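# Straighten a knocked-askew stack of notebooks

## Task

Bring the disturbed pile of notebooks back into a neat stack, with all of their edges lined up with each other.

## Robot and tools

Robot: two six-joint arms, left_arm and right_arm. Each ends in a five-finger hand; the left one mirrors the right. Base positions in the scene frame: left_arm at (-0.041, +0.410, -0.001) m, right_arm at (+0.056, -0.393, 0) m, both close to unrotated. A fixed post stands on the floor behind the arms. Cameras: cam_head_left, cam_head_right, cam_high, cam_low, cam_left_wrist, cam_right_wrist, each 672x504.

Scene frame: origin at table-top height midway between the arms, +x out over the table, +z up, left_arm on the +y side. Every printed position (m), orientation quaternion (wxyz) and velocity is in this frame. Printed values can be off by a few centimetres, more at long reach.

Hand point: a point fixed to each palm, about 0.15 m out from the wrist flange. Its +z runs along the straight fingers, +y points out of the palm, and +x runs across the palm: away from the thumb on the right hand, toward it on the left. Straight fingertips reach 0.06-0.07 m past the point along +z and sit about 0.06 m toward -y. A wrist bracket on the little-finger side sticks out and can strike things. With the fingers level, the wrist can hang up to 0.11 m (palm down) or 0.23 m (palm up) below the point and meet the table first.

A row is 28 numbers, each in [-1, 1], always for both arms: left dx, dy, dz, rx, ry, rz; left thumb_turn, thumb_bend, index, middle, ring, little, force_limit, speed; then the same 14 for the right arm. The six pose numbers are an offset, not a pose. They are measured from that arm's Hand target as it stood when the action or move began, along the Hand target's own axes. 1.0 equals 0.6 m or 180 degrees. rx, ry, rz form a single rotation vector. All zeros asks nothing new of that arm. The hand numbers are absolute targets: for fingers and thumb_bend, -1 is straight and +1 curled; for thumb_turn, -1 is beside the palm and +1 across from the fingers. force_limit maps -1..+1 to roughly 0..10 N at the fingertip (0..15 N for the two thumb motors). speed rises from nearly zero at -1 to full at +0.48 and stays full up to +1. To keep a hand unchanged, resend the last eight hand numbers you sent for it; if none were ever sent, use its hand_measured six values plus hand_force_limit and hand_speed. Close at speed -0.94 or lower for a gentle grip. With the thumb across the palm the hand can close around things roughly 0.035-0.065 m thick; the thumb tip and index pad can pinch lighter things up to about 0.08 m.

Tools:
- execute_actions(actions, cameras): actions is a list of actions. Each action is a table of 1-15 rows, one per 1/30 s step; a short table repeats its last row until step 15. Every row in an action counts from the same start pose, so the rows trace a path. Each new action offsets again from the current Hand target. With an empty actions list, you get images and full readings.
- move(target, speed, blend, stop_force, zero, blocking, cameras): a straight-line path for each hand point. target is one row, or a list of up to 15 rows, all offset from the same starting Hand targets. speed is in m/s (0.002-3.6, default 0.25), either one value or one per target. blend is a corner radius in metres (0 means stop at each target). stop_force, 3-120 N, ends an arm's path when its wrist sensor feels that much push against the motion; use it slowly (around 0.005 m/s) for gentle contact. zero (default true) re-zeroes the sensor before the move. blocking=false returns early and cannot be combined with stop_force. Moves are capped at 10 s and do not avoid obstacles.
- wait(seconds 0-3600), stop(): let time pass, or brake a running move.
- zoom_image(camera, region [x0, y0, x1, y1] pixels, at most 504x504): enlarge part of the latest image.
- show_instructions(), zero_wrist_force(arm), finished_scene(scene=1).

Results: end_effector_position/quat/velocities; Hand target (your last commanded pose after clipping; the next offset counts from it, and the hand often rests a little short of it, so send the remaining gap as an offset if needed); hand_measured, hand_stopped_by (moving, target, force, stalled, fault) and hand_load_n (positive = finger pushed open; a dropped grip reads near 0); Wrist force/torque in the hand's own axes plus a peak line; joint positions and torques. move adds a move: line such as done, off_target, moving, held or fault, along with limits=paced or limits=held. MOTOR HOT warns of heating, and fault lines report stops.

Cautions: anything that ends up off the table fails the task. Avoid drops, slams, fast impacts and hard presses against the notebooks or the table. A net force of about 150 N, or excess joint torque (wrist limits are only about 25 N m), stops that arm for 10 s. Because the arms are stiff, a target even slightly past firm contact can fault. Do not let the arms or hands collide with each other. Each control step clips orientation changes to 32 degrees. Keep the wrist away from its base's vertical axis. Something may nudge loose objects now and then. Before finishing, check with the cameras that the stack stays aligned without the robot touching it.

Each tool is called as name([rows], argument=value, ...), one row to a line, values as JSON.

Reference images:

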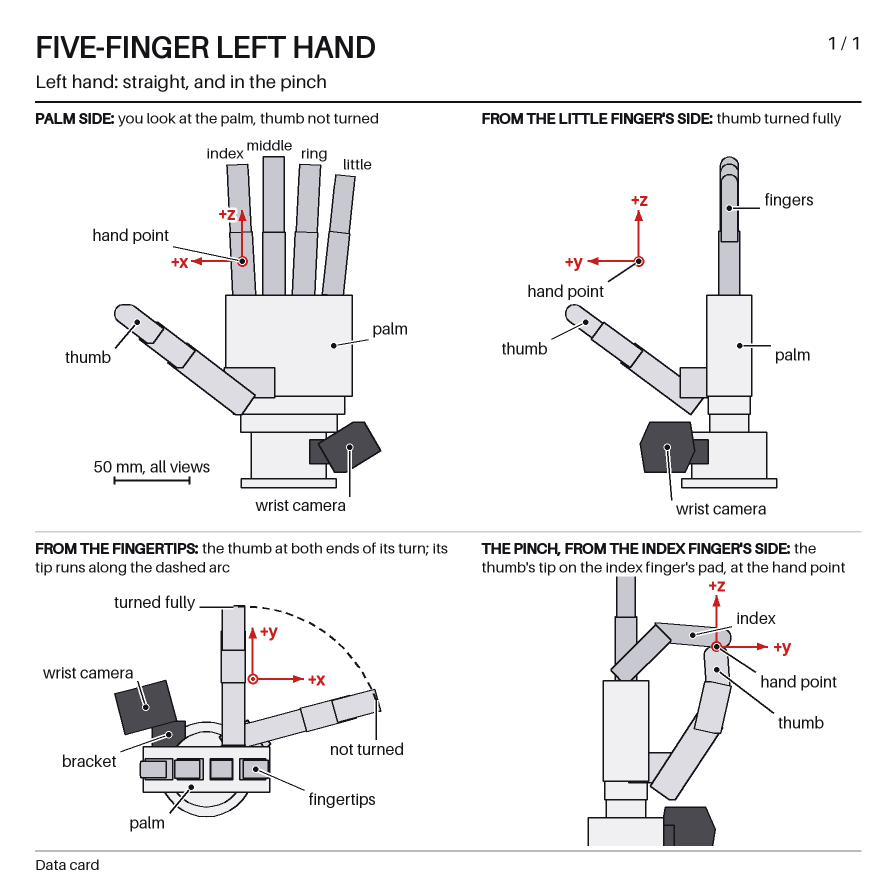

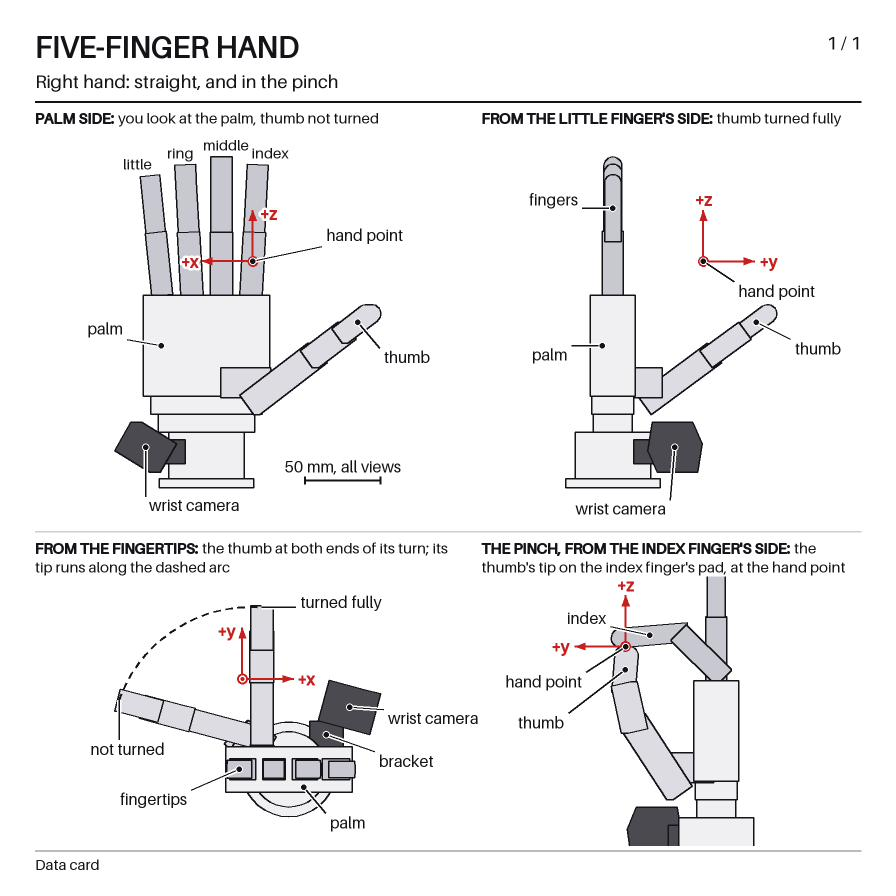

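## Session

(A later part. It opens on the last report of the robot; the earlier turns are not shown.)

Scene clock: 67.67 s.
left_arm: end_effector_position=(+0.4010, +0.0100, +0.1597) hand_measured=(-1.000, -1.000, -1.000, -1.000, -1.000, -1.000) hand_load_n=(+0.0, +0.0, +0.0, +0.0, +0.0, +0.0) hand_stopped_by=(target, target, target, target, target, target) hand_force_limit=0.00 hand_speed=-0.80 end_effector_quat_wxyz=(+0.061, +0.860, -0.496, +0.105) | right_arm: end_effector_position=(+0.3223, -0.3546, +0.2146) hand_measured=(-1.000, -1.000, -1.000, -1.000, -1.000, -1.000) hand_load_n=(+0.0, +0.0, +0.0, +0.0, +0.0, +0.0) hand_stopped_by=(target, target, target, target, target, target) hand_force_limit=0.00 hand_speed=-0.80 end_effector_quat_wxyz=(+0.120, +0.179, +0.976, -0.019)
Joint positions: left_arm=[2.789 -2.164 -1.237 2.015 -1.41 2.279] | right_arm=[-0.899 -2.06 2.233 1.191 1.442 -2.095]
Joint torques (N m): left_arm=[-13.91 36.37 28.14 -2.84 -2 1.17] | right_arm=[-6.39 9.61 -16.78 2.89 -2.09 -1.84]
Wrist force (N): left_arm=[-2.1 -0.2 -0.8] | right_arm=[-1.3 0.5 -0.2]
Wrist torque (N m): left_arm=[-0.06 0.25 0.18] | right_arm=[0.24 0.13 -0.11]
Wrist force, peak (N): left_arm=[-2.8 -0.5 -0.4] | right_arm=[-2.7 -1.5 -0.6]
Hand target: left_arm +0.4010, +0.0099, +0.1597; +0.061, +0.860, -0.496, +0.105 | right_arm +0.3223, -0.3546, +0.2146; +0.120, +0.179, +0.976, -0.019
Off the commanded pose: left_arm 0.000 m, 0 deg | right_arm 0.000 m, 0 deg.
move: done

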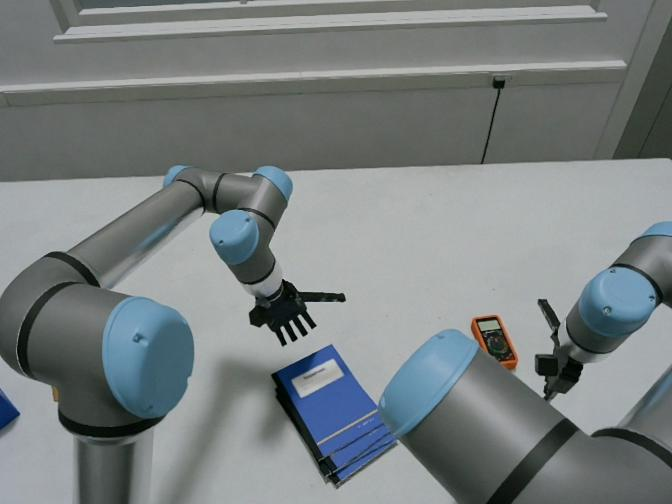

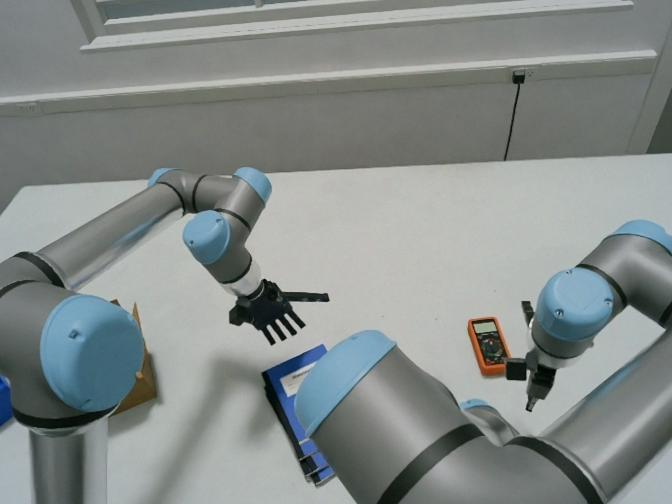

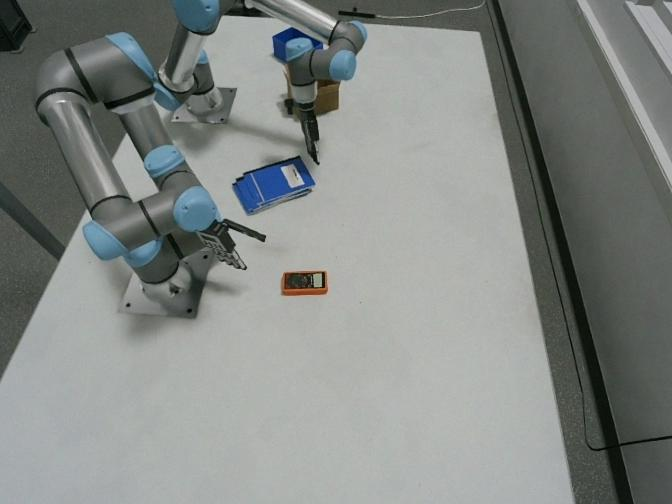

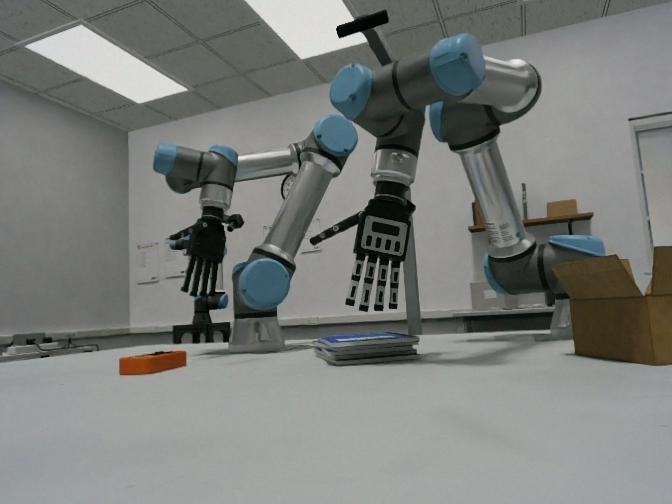

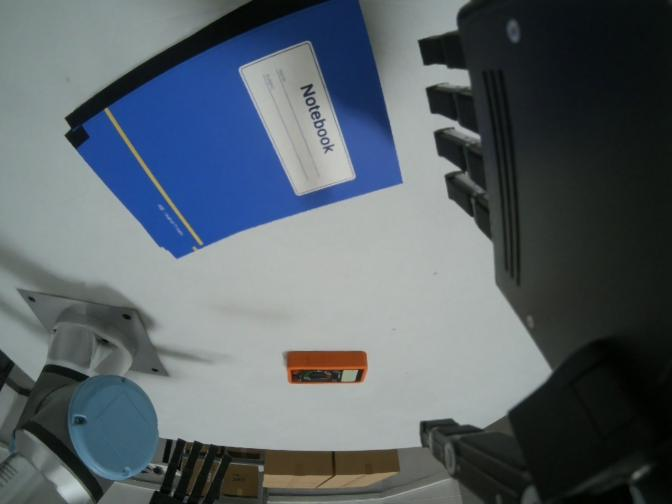

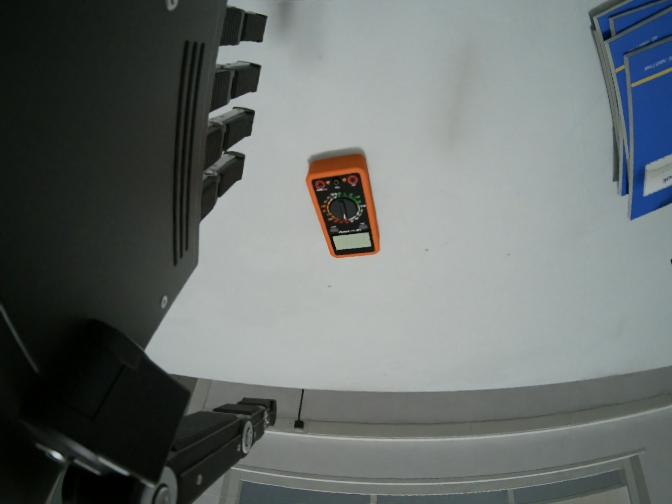

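move(target=[-0.0282,0,0.1132,0,0,0,-1,-1,-1,-1,-1,-1,0,-0.8,0,0,0,0,0,0,-1,-1,-1,-1,-1,-1,0,-0.8], speed=0.12)

move(target=[-0.0141,0,0.0566,0,0,0,-1,-1,-1,-1,-1,-1,0,-0.8,0,0,0,0,0,0,-1,-1,-1,-1,-1,-1,0,-0.8], speed=0.01, stop_force=3, cameras=["cam_head_left","cam_high","cam_low","cam_left_wrist"])

zoom_image(camera="cam_high", region=[220, 130, 350, 230])

Scene clock: 68.90 s.
left_arm: end_effector_position=(+0.4010, +0.0099, +0.0898) hand_measured=(-1.000, -1.000, -1.000, -1.000, -1.000, -1.000) hand_load_n=(+0.0, -0.5, +0.0, +0.0, +0.0, -0.5) hand_stopped_by=(target, target, target, target, target, target) hand_force_limit=0.00 hand_speed=-0.80 end_effector_quat_wxyz=(+0.061, +0.860, -0.496, +0.105) | right_arm: end_effector_position=(+0.3223, -0.3546, +0.2146) hand_measured=(-1.000, -1.000, -1.000, -1.000, -1.000, -1.000) hand_load_n=(+0.0, +0.0, +0.0, +0.0, +0.0, +0.0) hand_stopped_by=(target, target, target, target, target, target) hand_force_limit=0.00 hand_speed=-0.80 end_effector_quat_wxyz=(+0.120, +0.179, +0.976, -0.019)
Joint positions: left_arm=[2.788 -2.221 -1.332 2.166 -1.41 2.279] | right_arm=[-0.899 -2.06 2.233 1.191 1.442 -2.095]
Joint torques (N m): left_arm=[-13.66 46.72 22.62 -0.85 1.49 -0.8] | right_arm=[-6.03 9.44 -15.91 3.47 -2.07 -1.99]
Wrist force (N): left_arm=[-2.1 -0.1 -1.1] | right_arm=[-1.3 0.5 -0.2]
Wrist torque (N m): left_arm=[-0.01 0.25 0.14] | right_arm=[0.22 0.11 -0.11]
Wrist force, peak (N): left_arm=[-2.1 -0.1 -1.5] | right_arm=[-1.4 0.4 -0.3]
Hand target: left_arm +0.4010, +0.0099, +0.0898; +0.061, +0.860, -0.496, +0.105 | right_arm +0.3223, -0.3546, +0.2146; +0.120, +0.179, +0.976, -0.019
Off the commanded pose: left_arm 0.000 m, 0 deg | right_arm 0.000 m, 0 deg.
move: done

Scene clock: 71.57 s.
left_arm: end_effector_position=(+0.4010, +0.0099, +0.0736) hand_measured=(-1.000, -1.000, -1.000, -1.000, -1.000, -1.000) hand_load_n=(+0.0, +0.0, +0.0, +0.0, +0.0, +0.0) hand_stopped_by=(target, target, target, target, target, target) hand_force_limit=0.00 hand_speed=-0.80 end_effector_quat_wxyz=(+0.061, +0.860, -0.496, +0.105) | right_arm: end_effector_position=(+0.3223, -0.3546, +0.2146) hand_measured=(-1.000, -1.000, -1.000, -1.000, -1.000, -1.000) hand_load_n=(+0.0, +0.0, +0.0, +0.0, +0.0, +0.0) hand_stopped_by=(target, target, target, target, target, target) hand_force_limit=0.00 hand_speed=-0.80 end_effector_quat_wxyz=(+0.120, +0.179, +0.976, -0.019)
Joint positions: left_arm=[2.788 -2.237 -1.349 2.2 -1.41 2.279] | right_arm=[-0.899 -2.06 2.233 1.191 1.442 -2.095]
Joint torques (N m): left_arm=[-14.23 50.71 25.9 -2.82 2.43 -1.03] | right_arm=[-6.42 9.17 -16.06 3.46 -2.05 -1.91]
Wrist force (N): left_arm=[-1.2 0.2 -5.7] | right_arm=[-1.3 0.4 -0.3]
Wrist torque (N m): left_arm=[0.28 0.09 0.21] | right_arm=[0.21 0.12 -0.11]
Wrist force, peak (N): left_arm=[0.3 0.1 -10.1] | right_arm=[-1.5 0.5 0.0]
Hand target: left_arm +0.4010, +0.0099, +0.0736; +0.061, +0.860, -0.496, +0.105 (not the last commanded pose) | right_arm +0.3223, -0.3546, +0.2146; +0.120, +0.179, +0.976, -0.019
Off the commanded pose: left_arm 0.019 m, 0 deg | right_arm 0.000 m, 0 deg.
move: contact (left_arm)

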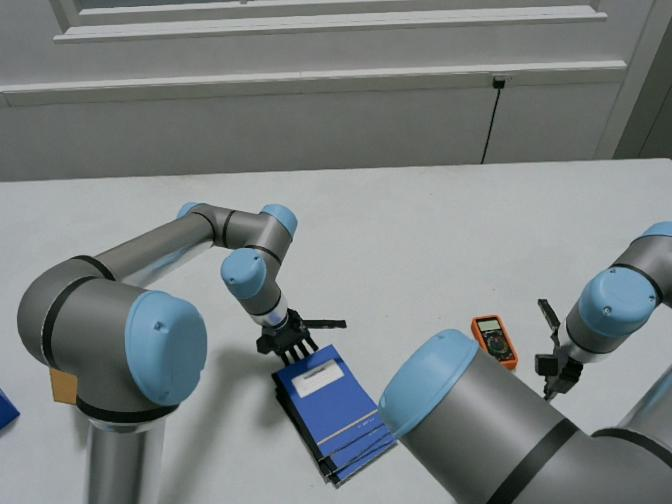

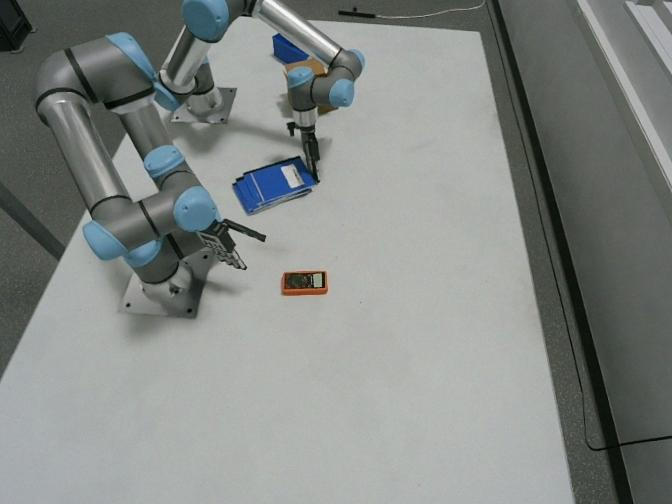

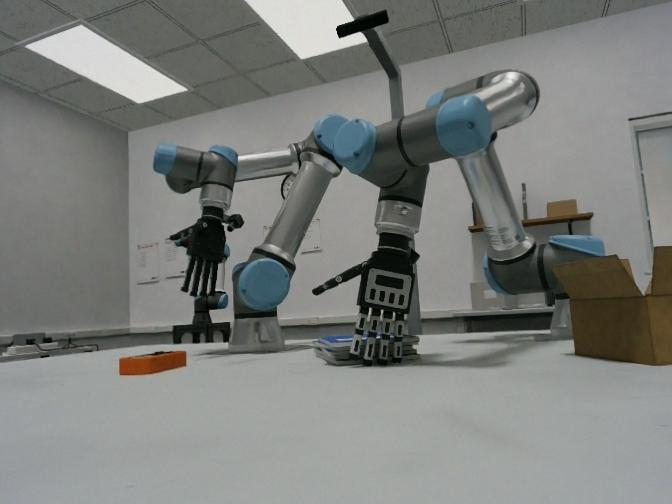

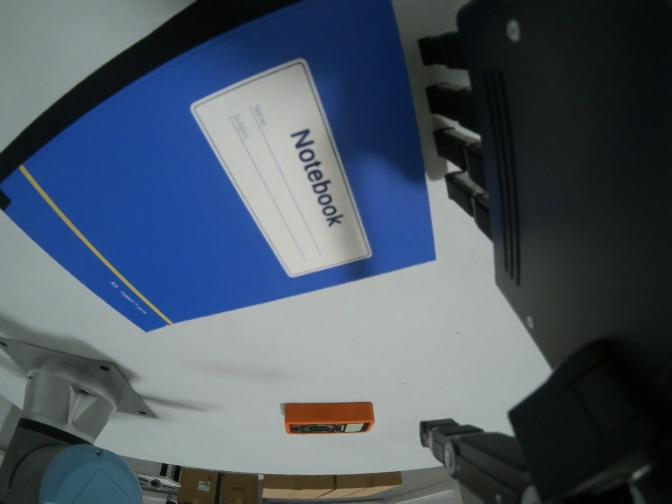

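Scaled by 3.877 from the camera's image (finer frame: 960x720).

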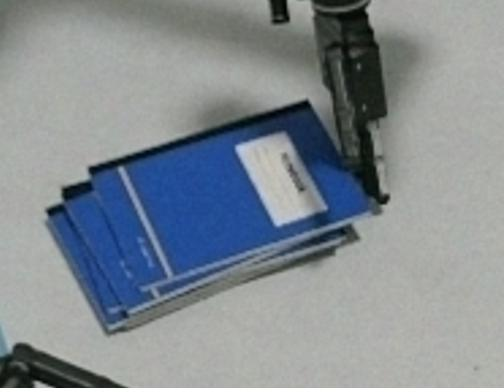

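move(target=[0.0008,0,-0.0032,0,0,0,-1,-1,-1,-1,-1,-1,0,-0.8,0,0,0,0,0,0,-1,-1,-1,-1,-1,-1,0,-0.8], speed=0.05)

move(target=[0,0.12,0,0,0,0,-1,-1,-1,-1,-1,-1,0,-0.8,0,0,0,0,0,0,-1,-1,-1,-1,-1,-1,0,-0.8], speed=0.02, stop_force=3, cameras=["cam_head_left","cam_high","cam_low","cam_left_wrist"])

zoom_image(camera="cam_high", region=[220, 130, 350, 230])

Scene clock: 72.37 s.
left_arm: end_effector_position=(+0.4011, +0.0098, +0.0756) hand_measured=(-1.000, -1.000, -1.000, -1.000, -1.000, -1.000) hand_load_n=(+0.0, +0.0, +0.0, +0.0, +0.0, +0.0) hand_stopped_by=(target, target, target, target, target, target) hand_force_limit=0.00 hand_speed=-0.80 end_effector_quat_wxyz=(+0.061, +0.860, -0.496, +0.106) | right_arm: end_effector_position=(+0.3223, -0.3546, +0.2146) hand_measured=(-1.000, -1.000, -1.000, -1.000, -1.000, -1.000) hand_load_n=(+0.0, +0.0, +0.0, +0.0, +0.0, +0.0) hand_stopped_by=(target, target, target, target, target, target) hand_force_limit=0.00 hand_speed=-0.80 end_effector_quat_wxyz=(+0.120, +0.179, +0.976, -0.019)
Joint positions: left_arm=[2.788 -2.235 -1.347 2.196 -1.41 2.279] | right_arm=[-0.899 -2.06 2.233 1.191 1.442 -2.095]
Joint torques (N m): left_arm=[-12.84 38.74 5.62 -0.71 2.2 -0.85] | right_arm=[-6.45 9.57 -16.1 3.46 -1.98 -1.84]
Wrist force (N): left_arm=[-1.9 -0.2 -0.8] | right_arm=[-1.2 0.3 -0.3]
Wrist torque (N m): left_arm=[-0.03 0.26 0.17] | right_arm=[0.21 0.11 -0.11]
Wrist force, peak (N): left_arm=[-1.2 0.2 -5.6] | right_arm=[-1.4 0.3 -0.3]
Hand target: left_arm +0.4010, +0.0099, +0.0755; +0.061, +0.860, -0.496, +0.105 | right_arm +0.3223, -0.3546, +0.2146; +0.120, +0.179, +0.976, -0.019
Off the commanded pose: left_arm 0.000 m, 0 deg | right_arm 0.000 m, 0 deg.
move: done

Scene clock: 77.03 s.
left_arm: end_effector_position=(+0.3387, -0.0261, +0.0756) hand_measured=(-1.000, -1.000, -1.000, -1.000, -1.000, -1.000) hand_load_n=(+0.0, +0.0, +0.0, +0.0, +0.0, +0.0) hand_stopped_by=(target, target, target, target, target, target) hand_force_limit=0.00 hand_speed=-0.80 end_effector_quat_wxyz=(+0.061, +0.860, -0.496, +0.105) | right_arm: end_effector_position=(+0.3223, -0.3546, +0.2146) hand_measured=(-1.000, -1.000, -1.000, -1.000, -1.000, -1.000) hand_load_n=(+0.0, +0.0, -0.5, +0.0, +0.0, +0.5) hand_stopped_by=(target, target, target, target, target, target) hand_force_limit=0.00 hand_speed=-0.80 end_effector_quat_wxyz=(+0.120, +0.179, +0.976, -0.019)
Joint positions: left_arm=[2.676 -2.169 -1.455 2.255 -1.431 2.167] | right_arm=[-0.899 -2.06 2.233 1.191 1.442 -2.095]
Joint torques (N m): left_arm=[12.56 35.45 26.68 -3.16 2.98 1.14] | right_arm=[-6.65 8.93 -15.91 3.5 -2.2 -1.85]
Wrist force (N): left_arm=[-1.8 0.2 -0.3] | right_arm=[-1.1 0.4 0.0]
Wrist torque (N m): left_arm=[-0.03 0.25 0.19] | right_arm=[0.21 0.09 -0.11]
Wrist force, peak (N): left_arm=[-2.0 -3.2 0.4] | right_arm=[-1.5 0.3 -0.2]
Hand target: left_arm +0.3387, -0.0262, +0.0756; +0.061, +0.860, -0.496, +0.105 | right_arm +0.3223, -0.3546, +0.2146; +0.120, +0.179, +0.976, -0.019
Off the commanded pose: left_arm 0.000 m, 0 deg | right_arm 0.000 m, 0 deg.
move: done

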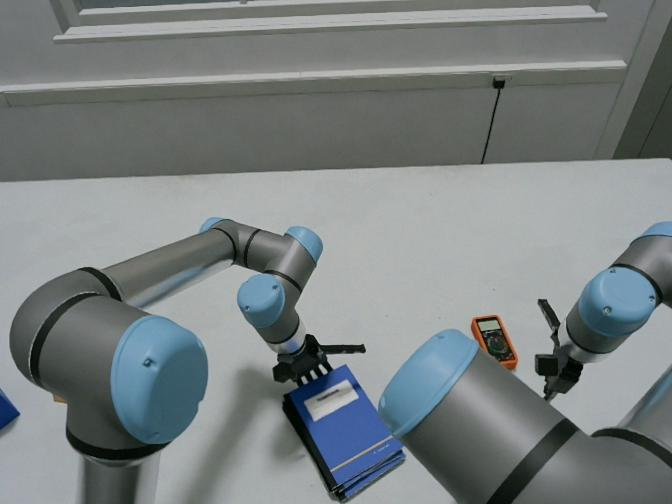

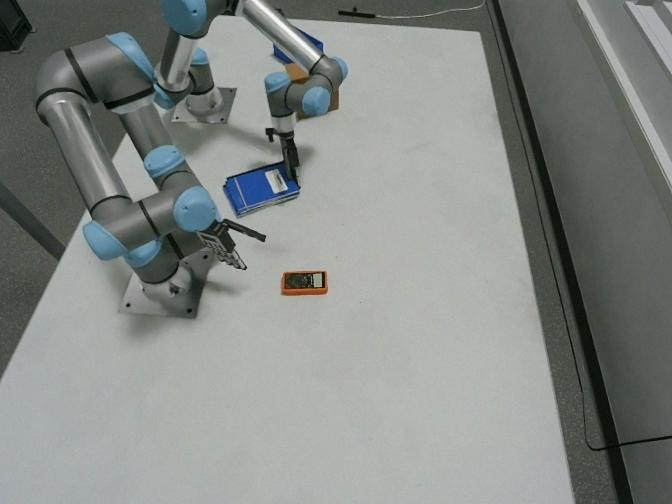

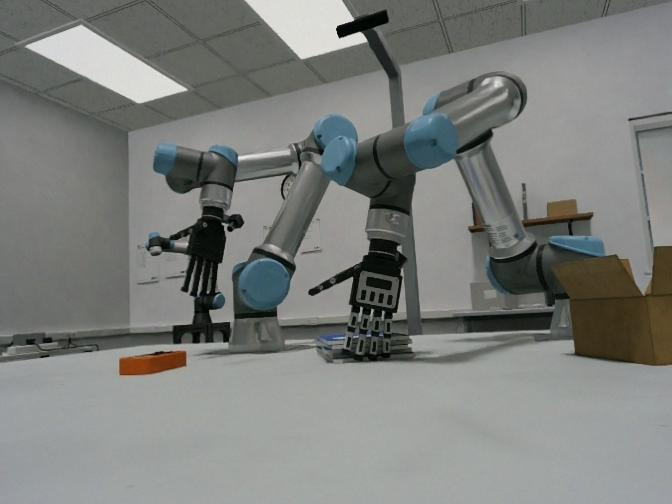

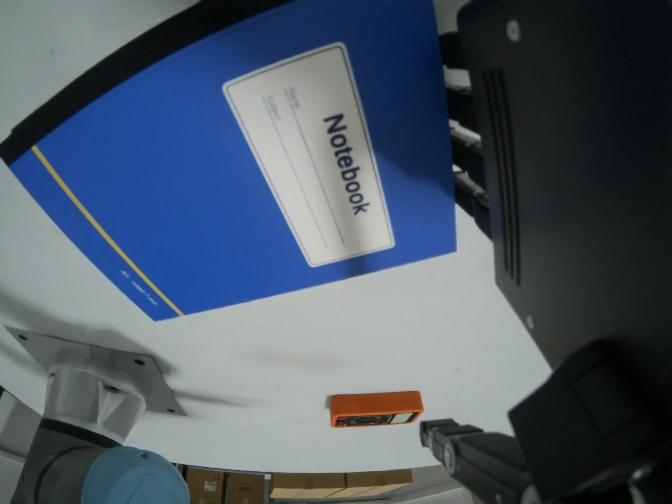

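Scaled by 3.877 from the camera's image (finer frame: 960x720).

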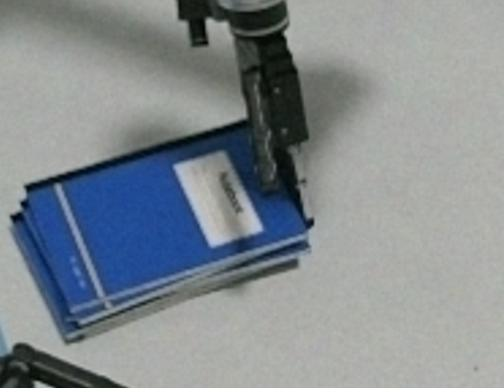

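zoom_image(camera="cam_head_left", region=[260, 340, 430, 504])

zoom_image(camera="cam_low", region=[290, 310, 440, 380])

zoom_image(camera="cam_high", region=[215, 150, 310, 225])

Scaled by 2.965 from the camera's image (finer frame: 960x720).

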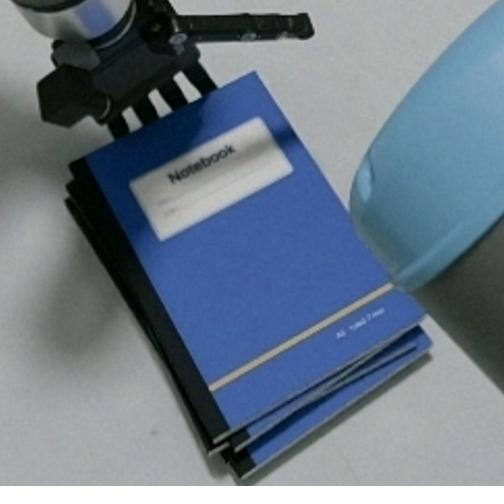

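Scaled by 3.360 from the camera's image (finer frame: 960x720).

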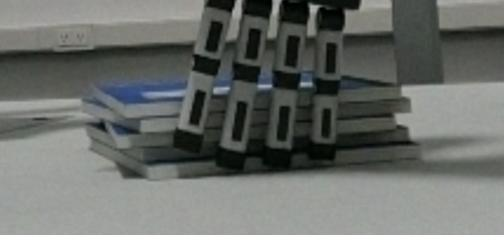

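Scaled by 5.305 from the camera's image (finer frame: 960x720).

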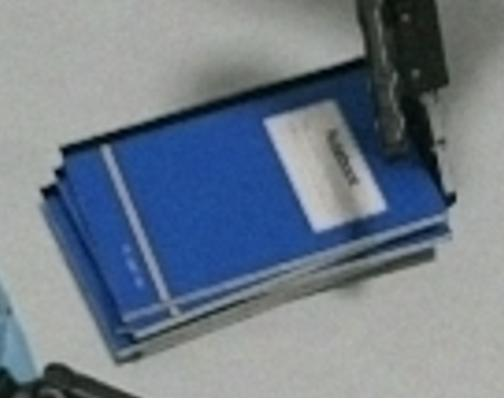

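move(target=[0,0,0,0,0,0,-1,-1,-1,-1,-1,-1,0,-0.8,0.3397,0.3277,0.0118,0.0526,-0.0013,0.2115,-1,-1,-1,-1,-1,-1,0,-0.8], speed=0.25, cameras=["all"])

zoom_image(camera="cam_high", region=[200, 130, 330, 230])

Scene clock: 79.43 s.
left_arm: end_effector_position=(+0.3387, -0.0262, +0.0756) hand_measured=(-1.000, -1.000, -1.000, -1.000, -1.000, -1.000) hand_load_n=(+0.0, +0.0, +0.0, +0.0, +0.0, +0.0) hand_stopped_by=(target, target, target, target, target, target) hand_force_limit=0.00 hand_speed=-0.80 end_effector_quat_wxyz=(+0.061, +0.860, -0.496, +0.105) | right_arm: end_effector_position=(+0.2088, -0.1010, +0.1598) hand_measured=(-1.000, -1.000, -1.000, -1.000, -1.000, -1.000) hand_load_n=(+0.0, +0.0, +0.0, +0.0, +0.0, +0.0) hand_stopped_by=(target, target, target, target, target, target) hand_force_limit=0.00 hand_speed=-0.80 end_effector_quat_wxyz=(+0.106, +0.497, +0.859, -0.058)
Joint positions: left_arm=[2.676 -2.169 -1.455 2.255 -1.431 2.167] | right_arm=[1.016 -1.389 1.915 1.157 1.787 0.504]
Joint torques (N m): left_arm=[12.55 34.78 26.05 -3.07 3.16 1.22] | right_arm=[7.74 -15.93 -24.05 1.69 0.8 2.13]
Wrist force (N): left_arm=[-1.5 0.2 -0.6] | right_arm=[-1.4 0.1 -0.2]
Wrist torque (N m): left_arm=[0.00 0.19 0.21] | right_arm=[0.11 0.15 -0.03]
Wrist force, peak (N): left_arm=[-2.1 0.2 -0.7] | right_arm=[-2.8 -1.0 -0.1]
Hand target: left_arm +0.3387, -0.0262, +0.0756; +0.061, +0.860, -0.496, +0.105 | right_arm +0.2087, -0.1009, +0.1598; +0.106, +0.497, +0.859, -0.058
Off the commanded pose: left_arm 0.000 m, 0 deg | right_arm 0.000 m, 0 deg.
move: done

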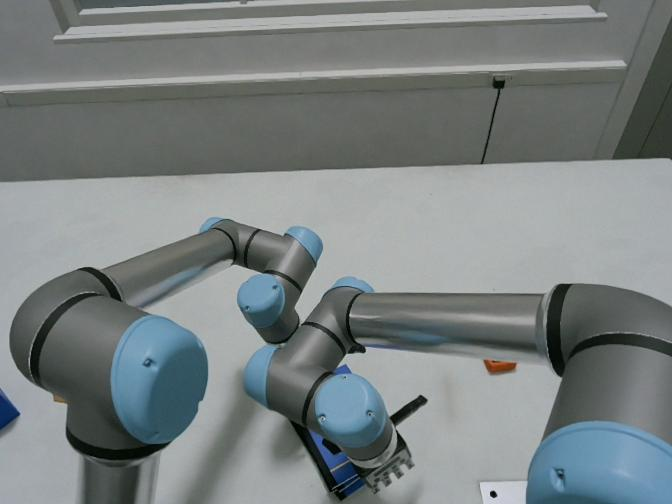

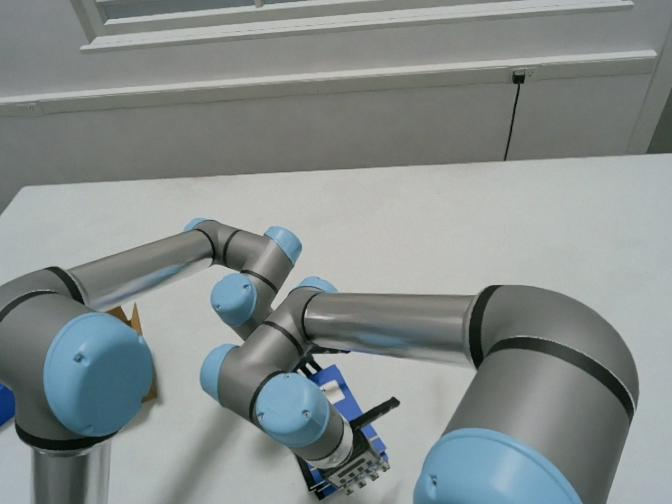

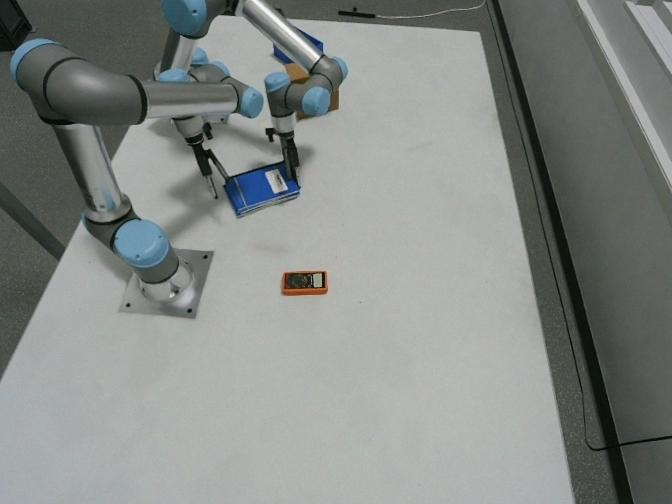

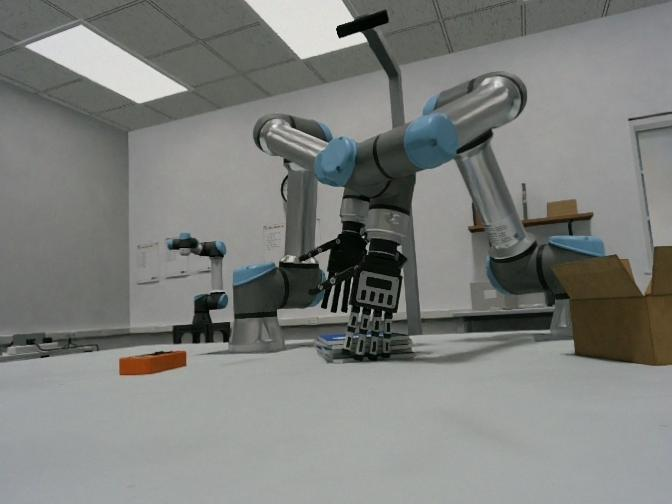

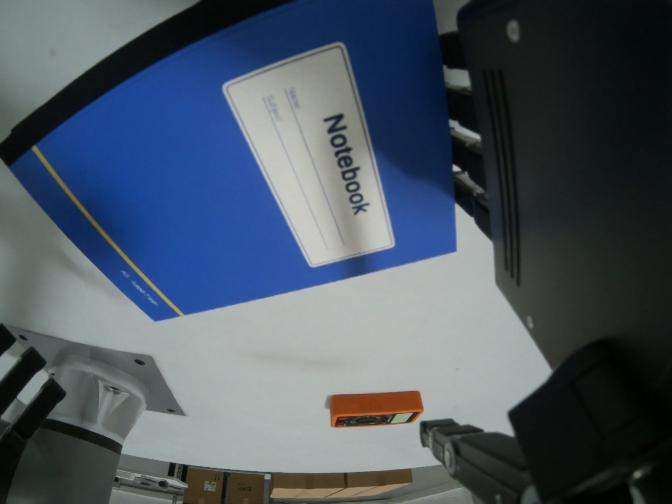

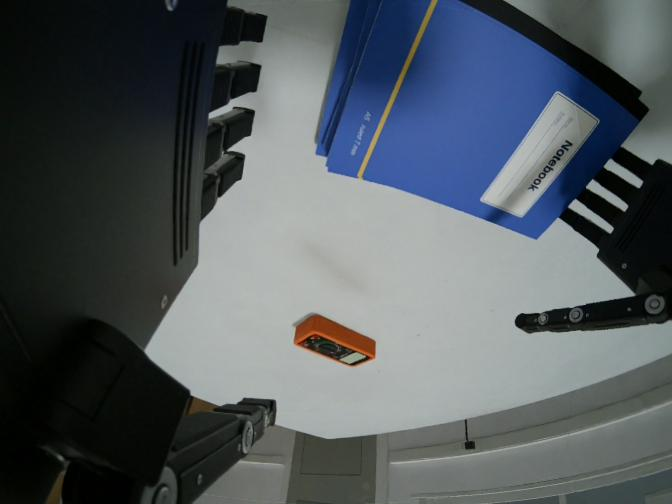

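Scaled by 3.877 from the camera's image (finer frame: 960x720).

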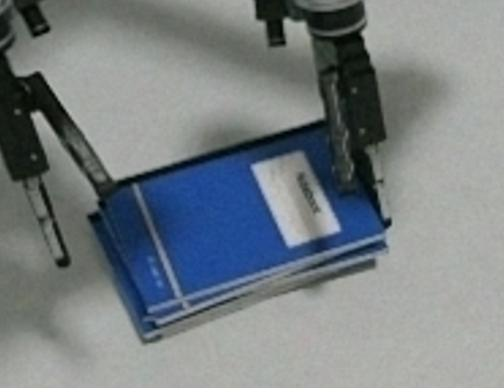

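move(target=[0,0,0,0,0,0,-1,-1,-1,-1,-1,-1,0,-0.8,0.0262,0,0.1051,0,0,0,-1,-1,-1,-1,-1,-1,0,-0.8], speed=0.1)

move(target=[0,0,0,0,0,0,-1,-1,-1,-1,-1,-1,0,-0.8,0.0141,0,0.0566,0,0,0,-1,-1,-1,-1,-1,-1,0,-0.8], speed=0.01, stop_force=3)

Scene clock: 80.73 s.
left_arm: end_effector_position=(+0.3387, -0.0262, +0.0756) hand_measured=(-1.000, -1.000, -1.000, -1.000, -1.000, -1.000) hand_load_n=(+0.0, +0.0, +0.0, +0.0, +0.0, +0.0) hand_stopped_by=(target, target, target, target, target, target) hand_force_limit=0.00 hand_speed=-0.80 end_effector_quat_wxyz=(+0.061, +0.860, -0.496, +0.105) | right_arm: end_effector_position=(+0.2090, -0.1007, +0.0949) hand_measured=(-1.000, -1.000, -1.000, -1.000, -1.000, -1.000) hand_load_n=(+0.0, -0.5, +0.0, +0.0, +0.0, +0.0) hand_stopped_by=(target, target, target, target, target, target) hand_force_limit=0.00 hand_speed=-0.80 end_effector_quat_wxyz=(+0.106, +0.497, +0.859, -0.058)
Joint positions: left_arm=[2.676 -2.169 -1.455 2.255 -1.431 2.167] | right_arm=[1.016 -1.294 1.993 0.984 1.787 0.504]
Joint torques (N m): left_arm=[12.13 36.48 27.37 -3.29 3.06 1.08] | right_arm=[-6.62 -20.62 -16.78 0.89 0.1 -1.2]
Wrist force (N): left_arm=[-1.6 0.3 -0.7] | right_arm=[-1.3 0.1 -0.4]
Wrist torque (N m): left_arm=[0.02 0.21 0.19] | right_arm=[0.11 0.14 -0.03]
Wrist force, peak (N): left_arm=[-2.1 0.3 -0.7] | right_arm=[-1.8 0.0 -1.2]
Hand target: left_arm +0.3387, -0.0262, +0.0756; +0.061, +0.860, -0.496, +0.105 | right_arm +0.2090, -0.1007, +0.0948; +0.106, +0.497, +0.859, -0.058
Off the commanded pose: left_arm 0.000 m, 0 deg | right_arm 0.000 m, 0 deg.
move: done

Scene clock: 83.73 s.
left_arm: end_effector_position=(+0.3387, -0.0262, +0.0756) hand_measured=(-1.000, -1.000, -1.000, -1.000, -1.000, -1.000) hand_load_n=(+0.0, -0.5, +0.0, +0.0, +0.0, +0.0) hand_stopped_by=(target, target, target, target, target, target) hand_force_limit=0.00 hand_speed=-0.80 end_effector_quat_wxyz=(+0.061, +0.860, -0.496, +0.105) | right_arm: end_effector_position=(+0.2091, -0.1006, +0.0745) hand_measured=(-1.000, -1.000, -1.000, -1.000, -1.000, -1.000) hand_load_n=(+0.0, -0.5, +0.0, +0.0, +0.0, +0.0) hand_stopped_by=(target, target, target, target, target, target) hand_force_limit=0.00 hand_speed=-0.80 end_effector_quat_wxyz=(+0.106, +0.497, +0.859, -0.058)
Joint positions: left_arm=[2.676 -2.169 -1.455 2.255 -1.431 2.167] | right_arm=[1.016 -1.259 2.013 0.929 1.787 0.504]
Joint torques (N m): left_arm=[12.6 34.97 26.39 -3.1 2.99 0.9] | right_arm=[-5.42 -32.22 -20.93 3.82 2.65 -1.33]
Wrist force (N): left_arm=[-1.9 0.2 -0.6] | right_arm=[-1.4 0.0 -2.9]
Wrist torque (N m): left_arm=[0.00 0.26 0.18] | right_arm=[0.30 0.21 -0.04]
Wrist force, peak (N): left_arm=[-2.1 0.2 -0.4] | right_arm=[-3.0 0.0 -9.4]
Hand target: left_arm +0.3387, -0.0262, +0.0756; +0.061, +0.860, -0.496, +0.105 | right_arm +0.2091, -0.1006, +0.0745; +0.106, +0.497, +0.859, -0.058 (not the last commanded pose)
Off the commanded pose: left_arm 0.000 m, 0 deg | right_arm 0.015 m, 0 deg.
move: contact (right_arm)

move(target=[0,0,0,0,0,0,-1,-1,-1,-1,-1,-1,0,-0.8,-0.0008,0,-0.0032,0,0,0,-1,-1,-1,-1,-1,-1,0,-0.8], speed=0.05)

move(target=[0,0,0,0,0,0,-1,-1,-1,-1,-1,-1,0,-0.8,0,0.1,0,0,0,0,-1,-1,-1,-1,-1,-1,0,-0.8], speed=0.015, stop_force=8, cameras=["all"])

zoom_image(camera="cam_high", region=[200, 140, 310, 230])

Scene clock: 84.40 s.
left_arm: end_effector_position=(+0.3387, -0.0262, +0.0756) hand_measured=(-1.000, -1.000, -1.000, -1.000, -1.000, -1.000) hand_load_n=(+0.0, +0.0, +0.0, +0.0, +0.0, +0.0) hand_stopped_by=(target, target, target, target, target, target) hand_force_limit=0.00 hand_speed=-0.80 end_effector_quat_wxyz=(+0.061, +0.860, -0.496, +0.105) | right_arm: end_effector_position=(+0.2091, -0.1006, +0.0765) hand_measured=(-1.000, -1.000, -1.000, -1.000, -1.000, -1.000) hand_load_n=(+0.0, +0.0, +0.0, +0.0, +0.0, +0.0) hand_stopped_by=(target, target, target, target, target, target) hand_force_limit=0.00 hand_speed=-0.80 end_effector_quat_wxyz=(+0.106, +0.497, +0.859, -0.058)
Joint positions: left_arm=[2.676 -2.169 -1.455 2.255 -1.431 2.167] | right_arm=[1.016 -1.262 2.011 0.934 1.787 0.504]
Joint torques (N m): left_arm=[12.67 34.51 27.09 -2.87 2.71 0.81] | right_arm=[-3.87 -18.33 -7.78 0.74 2.57 -0.96]
Wrist force (N): left_arm=[-1.8 0.1 -0.4] | right_arm=[-1.2 0.2 -0.3]
Wrist torque (N m): left_arm=[-0.04 0.25 0.19] | right_arm=[0.12 0.10 -0.02]
Wrist force, peak (N): left_arm=[-2.1 0.0 -0.4] | right_arm=[-1.7 0.2 -4.5]
Hand target: left_arm +0.3387, -0.0262, +0.0756; +0.061, +0.860, -0.496, +0.105 | right_arm +0.2091, -0.1006, +0.0765; +0.106, +0.497, +0.859, -0.058
Off the commanded pose: left_arm 0.000 m, 0 deg | right_arm 0.000 m, 0 deg.
move: done

Scene clock: 88.03 s.
left_arm: end_effector_position=(+0.3387, -0.0261, +0.0756) hand_measured=(-1.000, -1.000, -1.000, -1.000, -1.000, -1.000) hand_load_n=(+0.0, +0.0, +0.0, +0.0, +0.0, +0.0) hand_stopped_by=(target, target, target, target, target, target) hand_force_limit=0.00 hand_speed=-0.80 end_effector_quat_wxyz=(+0.061, +0.860, -0.496, +0.105) | right_arm: end_effector_position=(+0.2459, -0.0794, +0.0767) hand_measured=(-1.000, -1.000, -1.000, -1.000, -1.000, -1.000) hand_load_n=(+0.0, +0.0, +0.5, +0.0, +0.0, +0.0) hand_stopped_by=(target, target, target, target, target, target) hand_force_limit=0.00 hand_speed=-0.80 end_effector_quat_wxyz=(+0.106, +0.497, +0.859, -0.058)
Joint positions: left_arm=[2.676 -2.169 -1.455 2.255 -1.431 2.167] | right_arm=[0.959 -1.207 1.924 0.953 1.793 0.446]
Joint torques (N m): left_arm=[1.32 35.01 22.09 -2.99 3.08 0.63] | right_arm=[7.83 -36.79 -13.22 -0.07 -0.06 1.91]
Wrist force (N): left_arm=[-2.9 -4.5 -0.6] | right_arm=[-2.8 -3.4 1.1]
Wrist torque (N m): left_arm=[-0.03 0.16 0.43] | right_arm=[0.09 0.08 -0.07]
Wrist force, peak (N): left_arm=[-4.3 -9.5 -2.3] | right_arm=[-2.6 -10.4 2.6]
Hand target: left_arm +0.3387, -0.0262, +0.0756; +0.061, +0.860, -0.496, +0.105 | right_arm +0.2458, -0.0794, +0.0767; +0.106, +0.497, +0.859, -0.058 (not the last commanded pose)
Off the commanded pose: left_arm 0.000 m, 0 deg | right_arm 0.018 m, 0 deg.
move: contact (right_arm)

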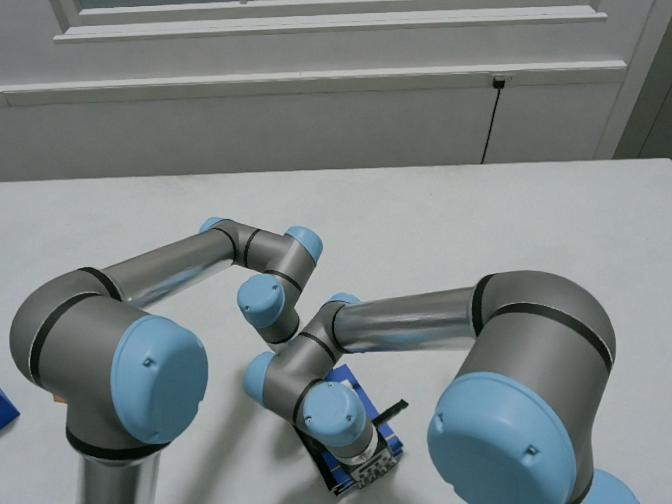

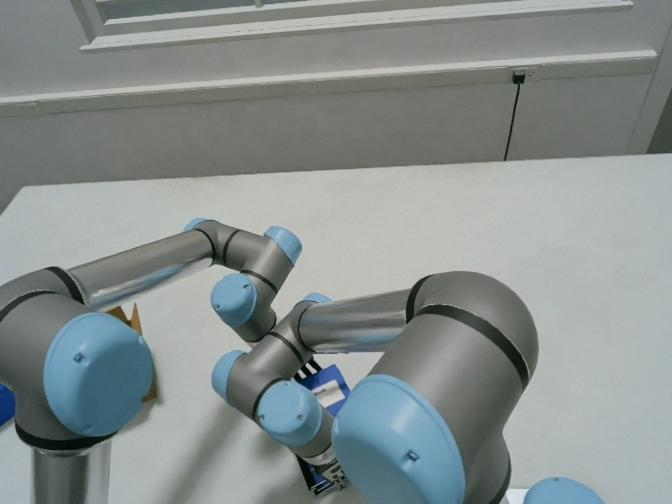

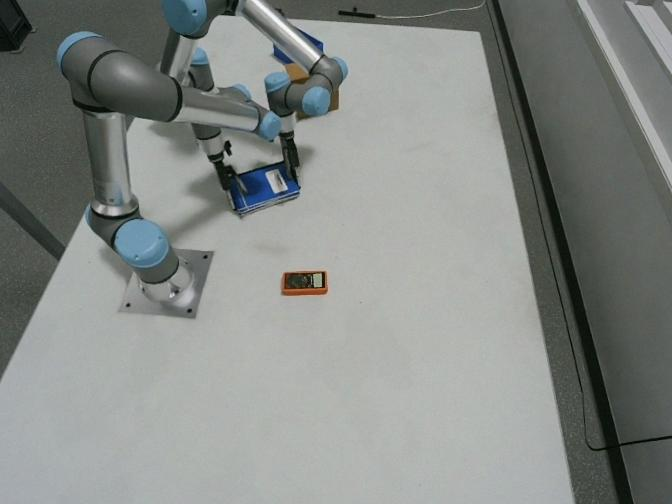

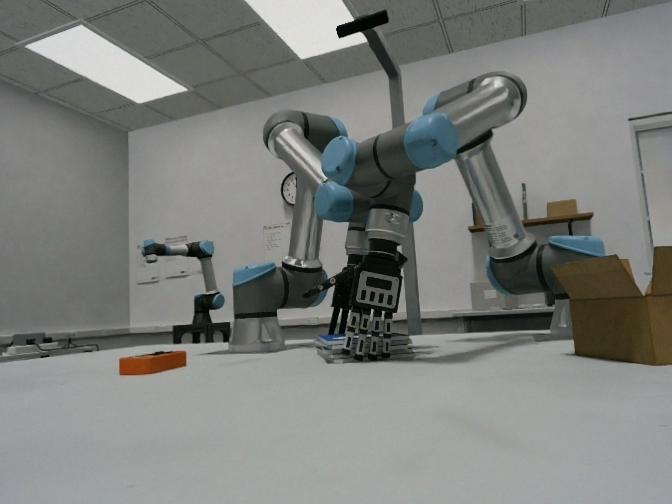

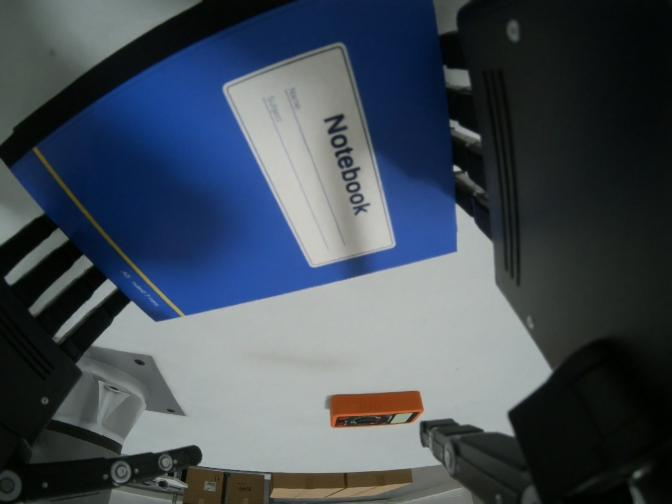

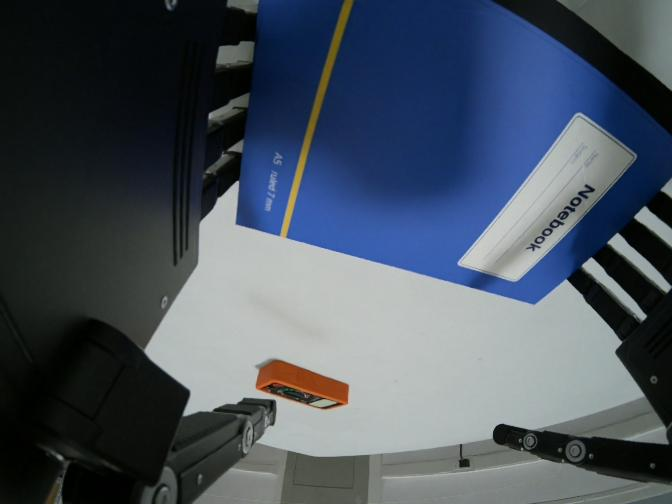

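Scaled by 4.582 from the camera's image (finer frame: 960x720).

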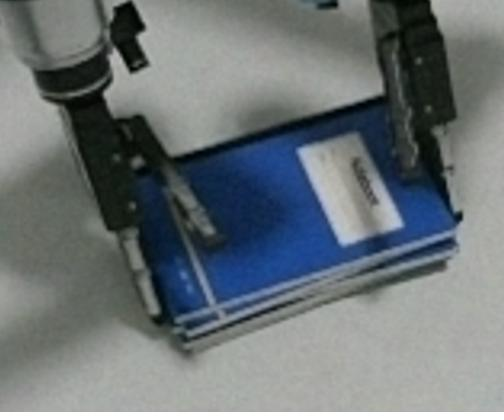

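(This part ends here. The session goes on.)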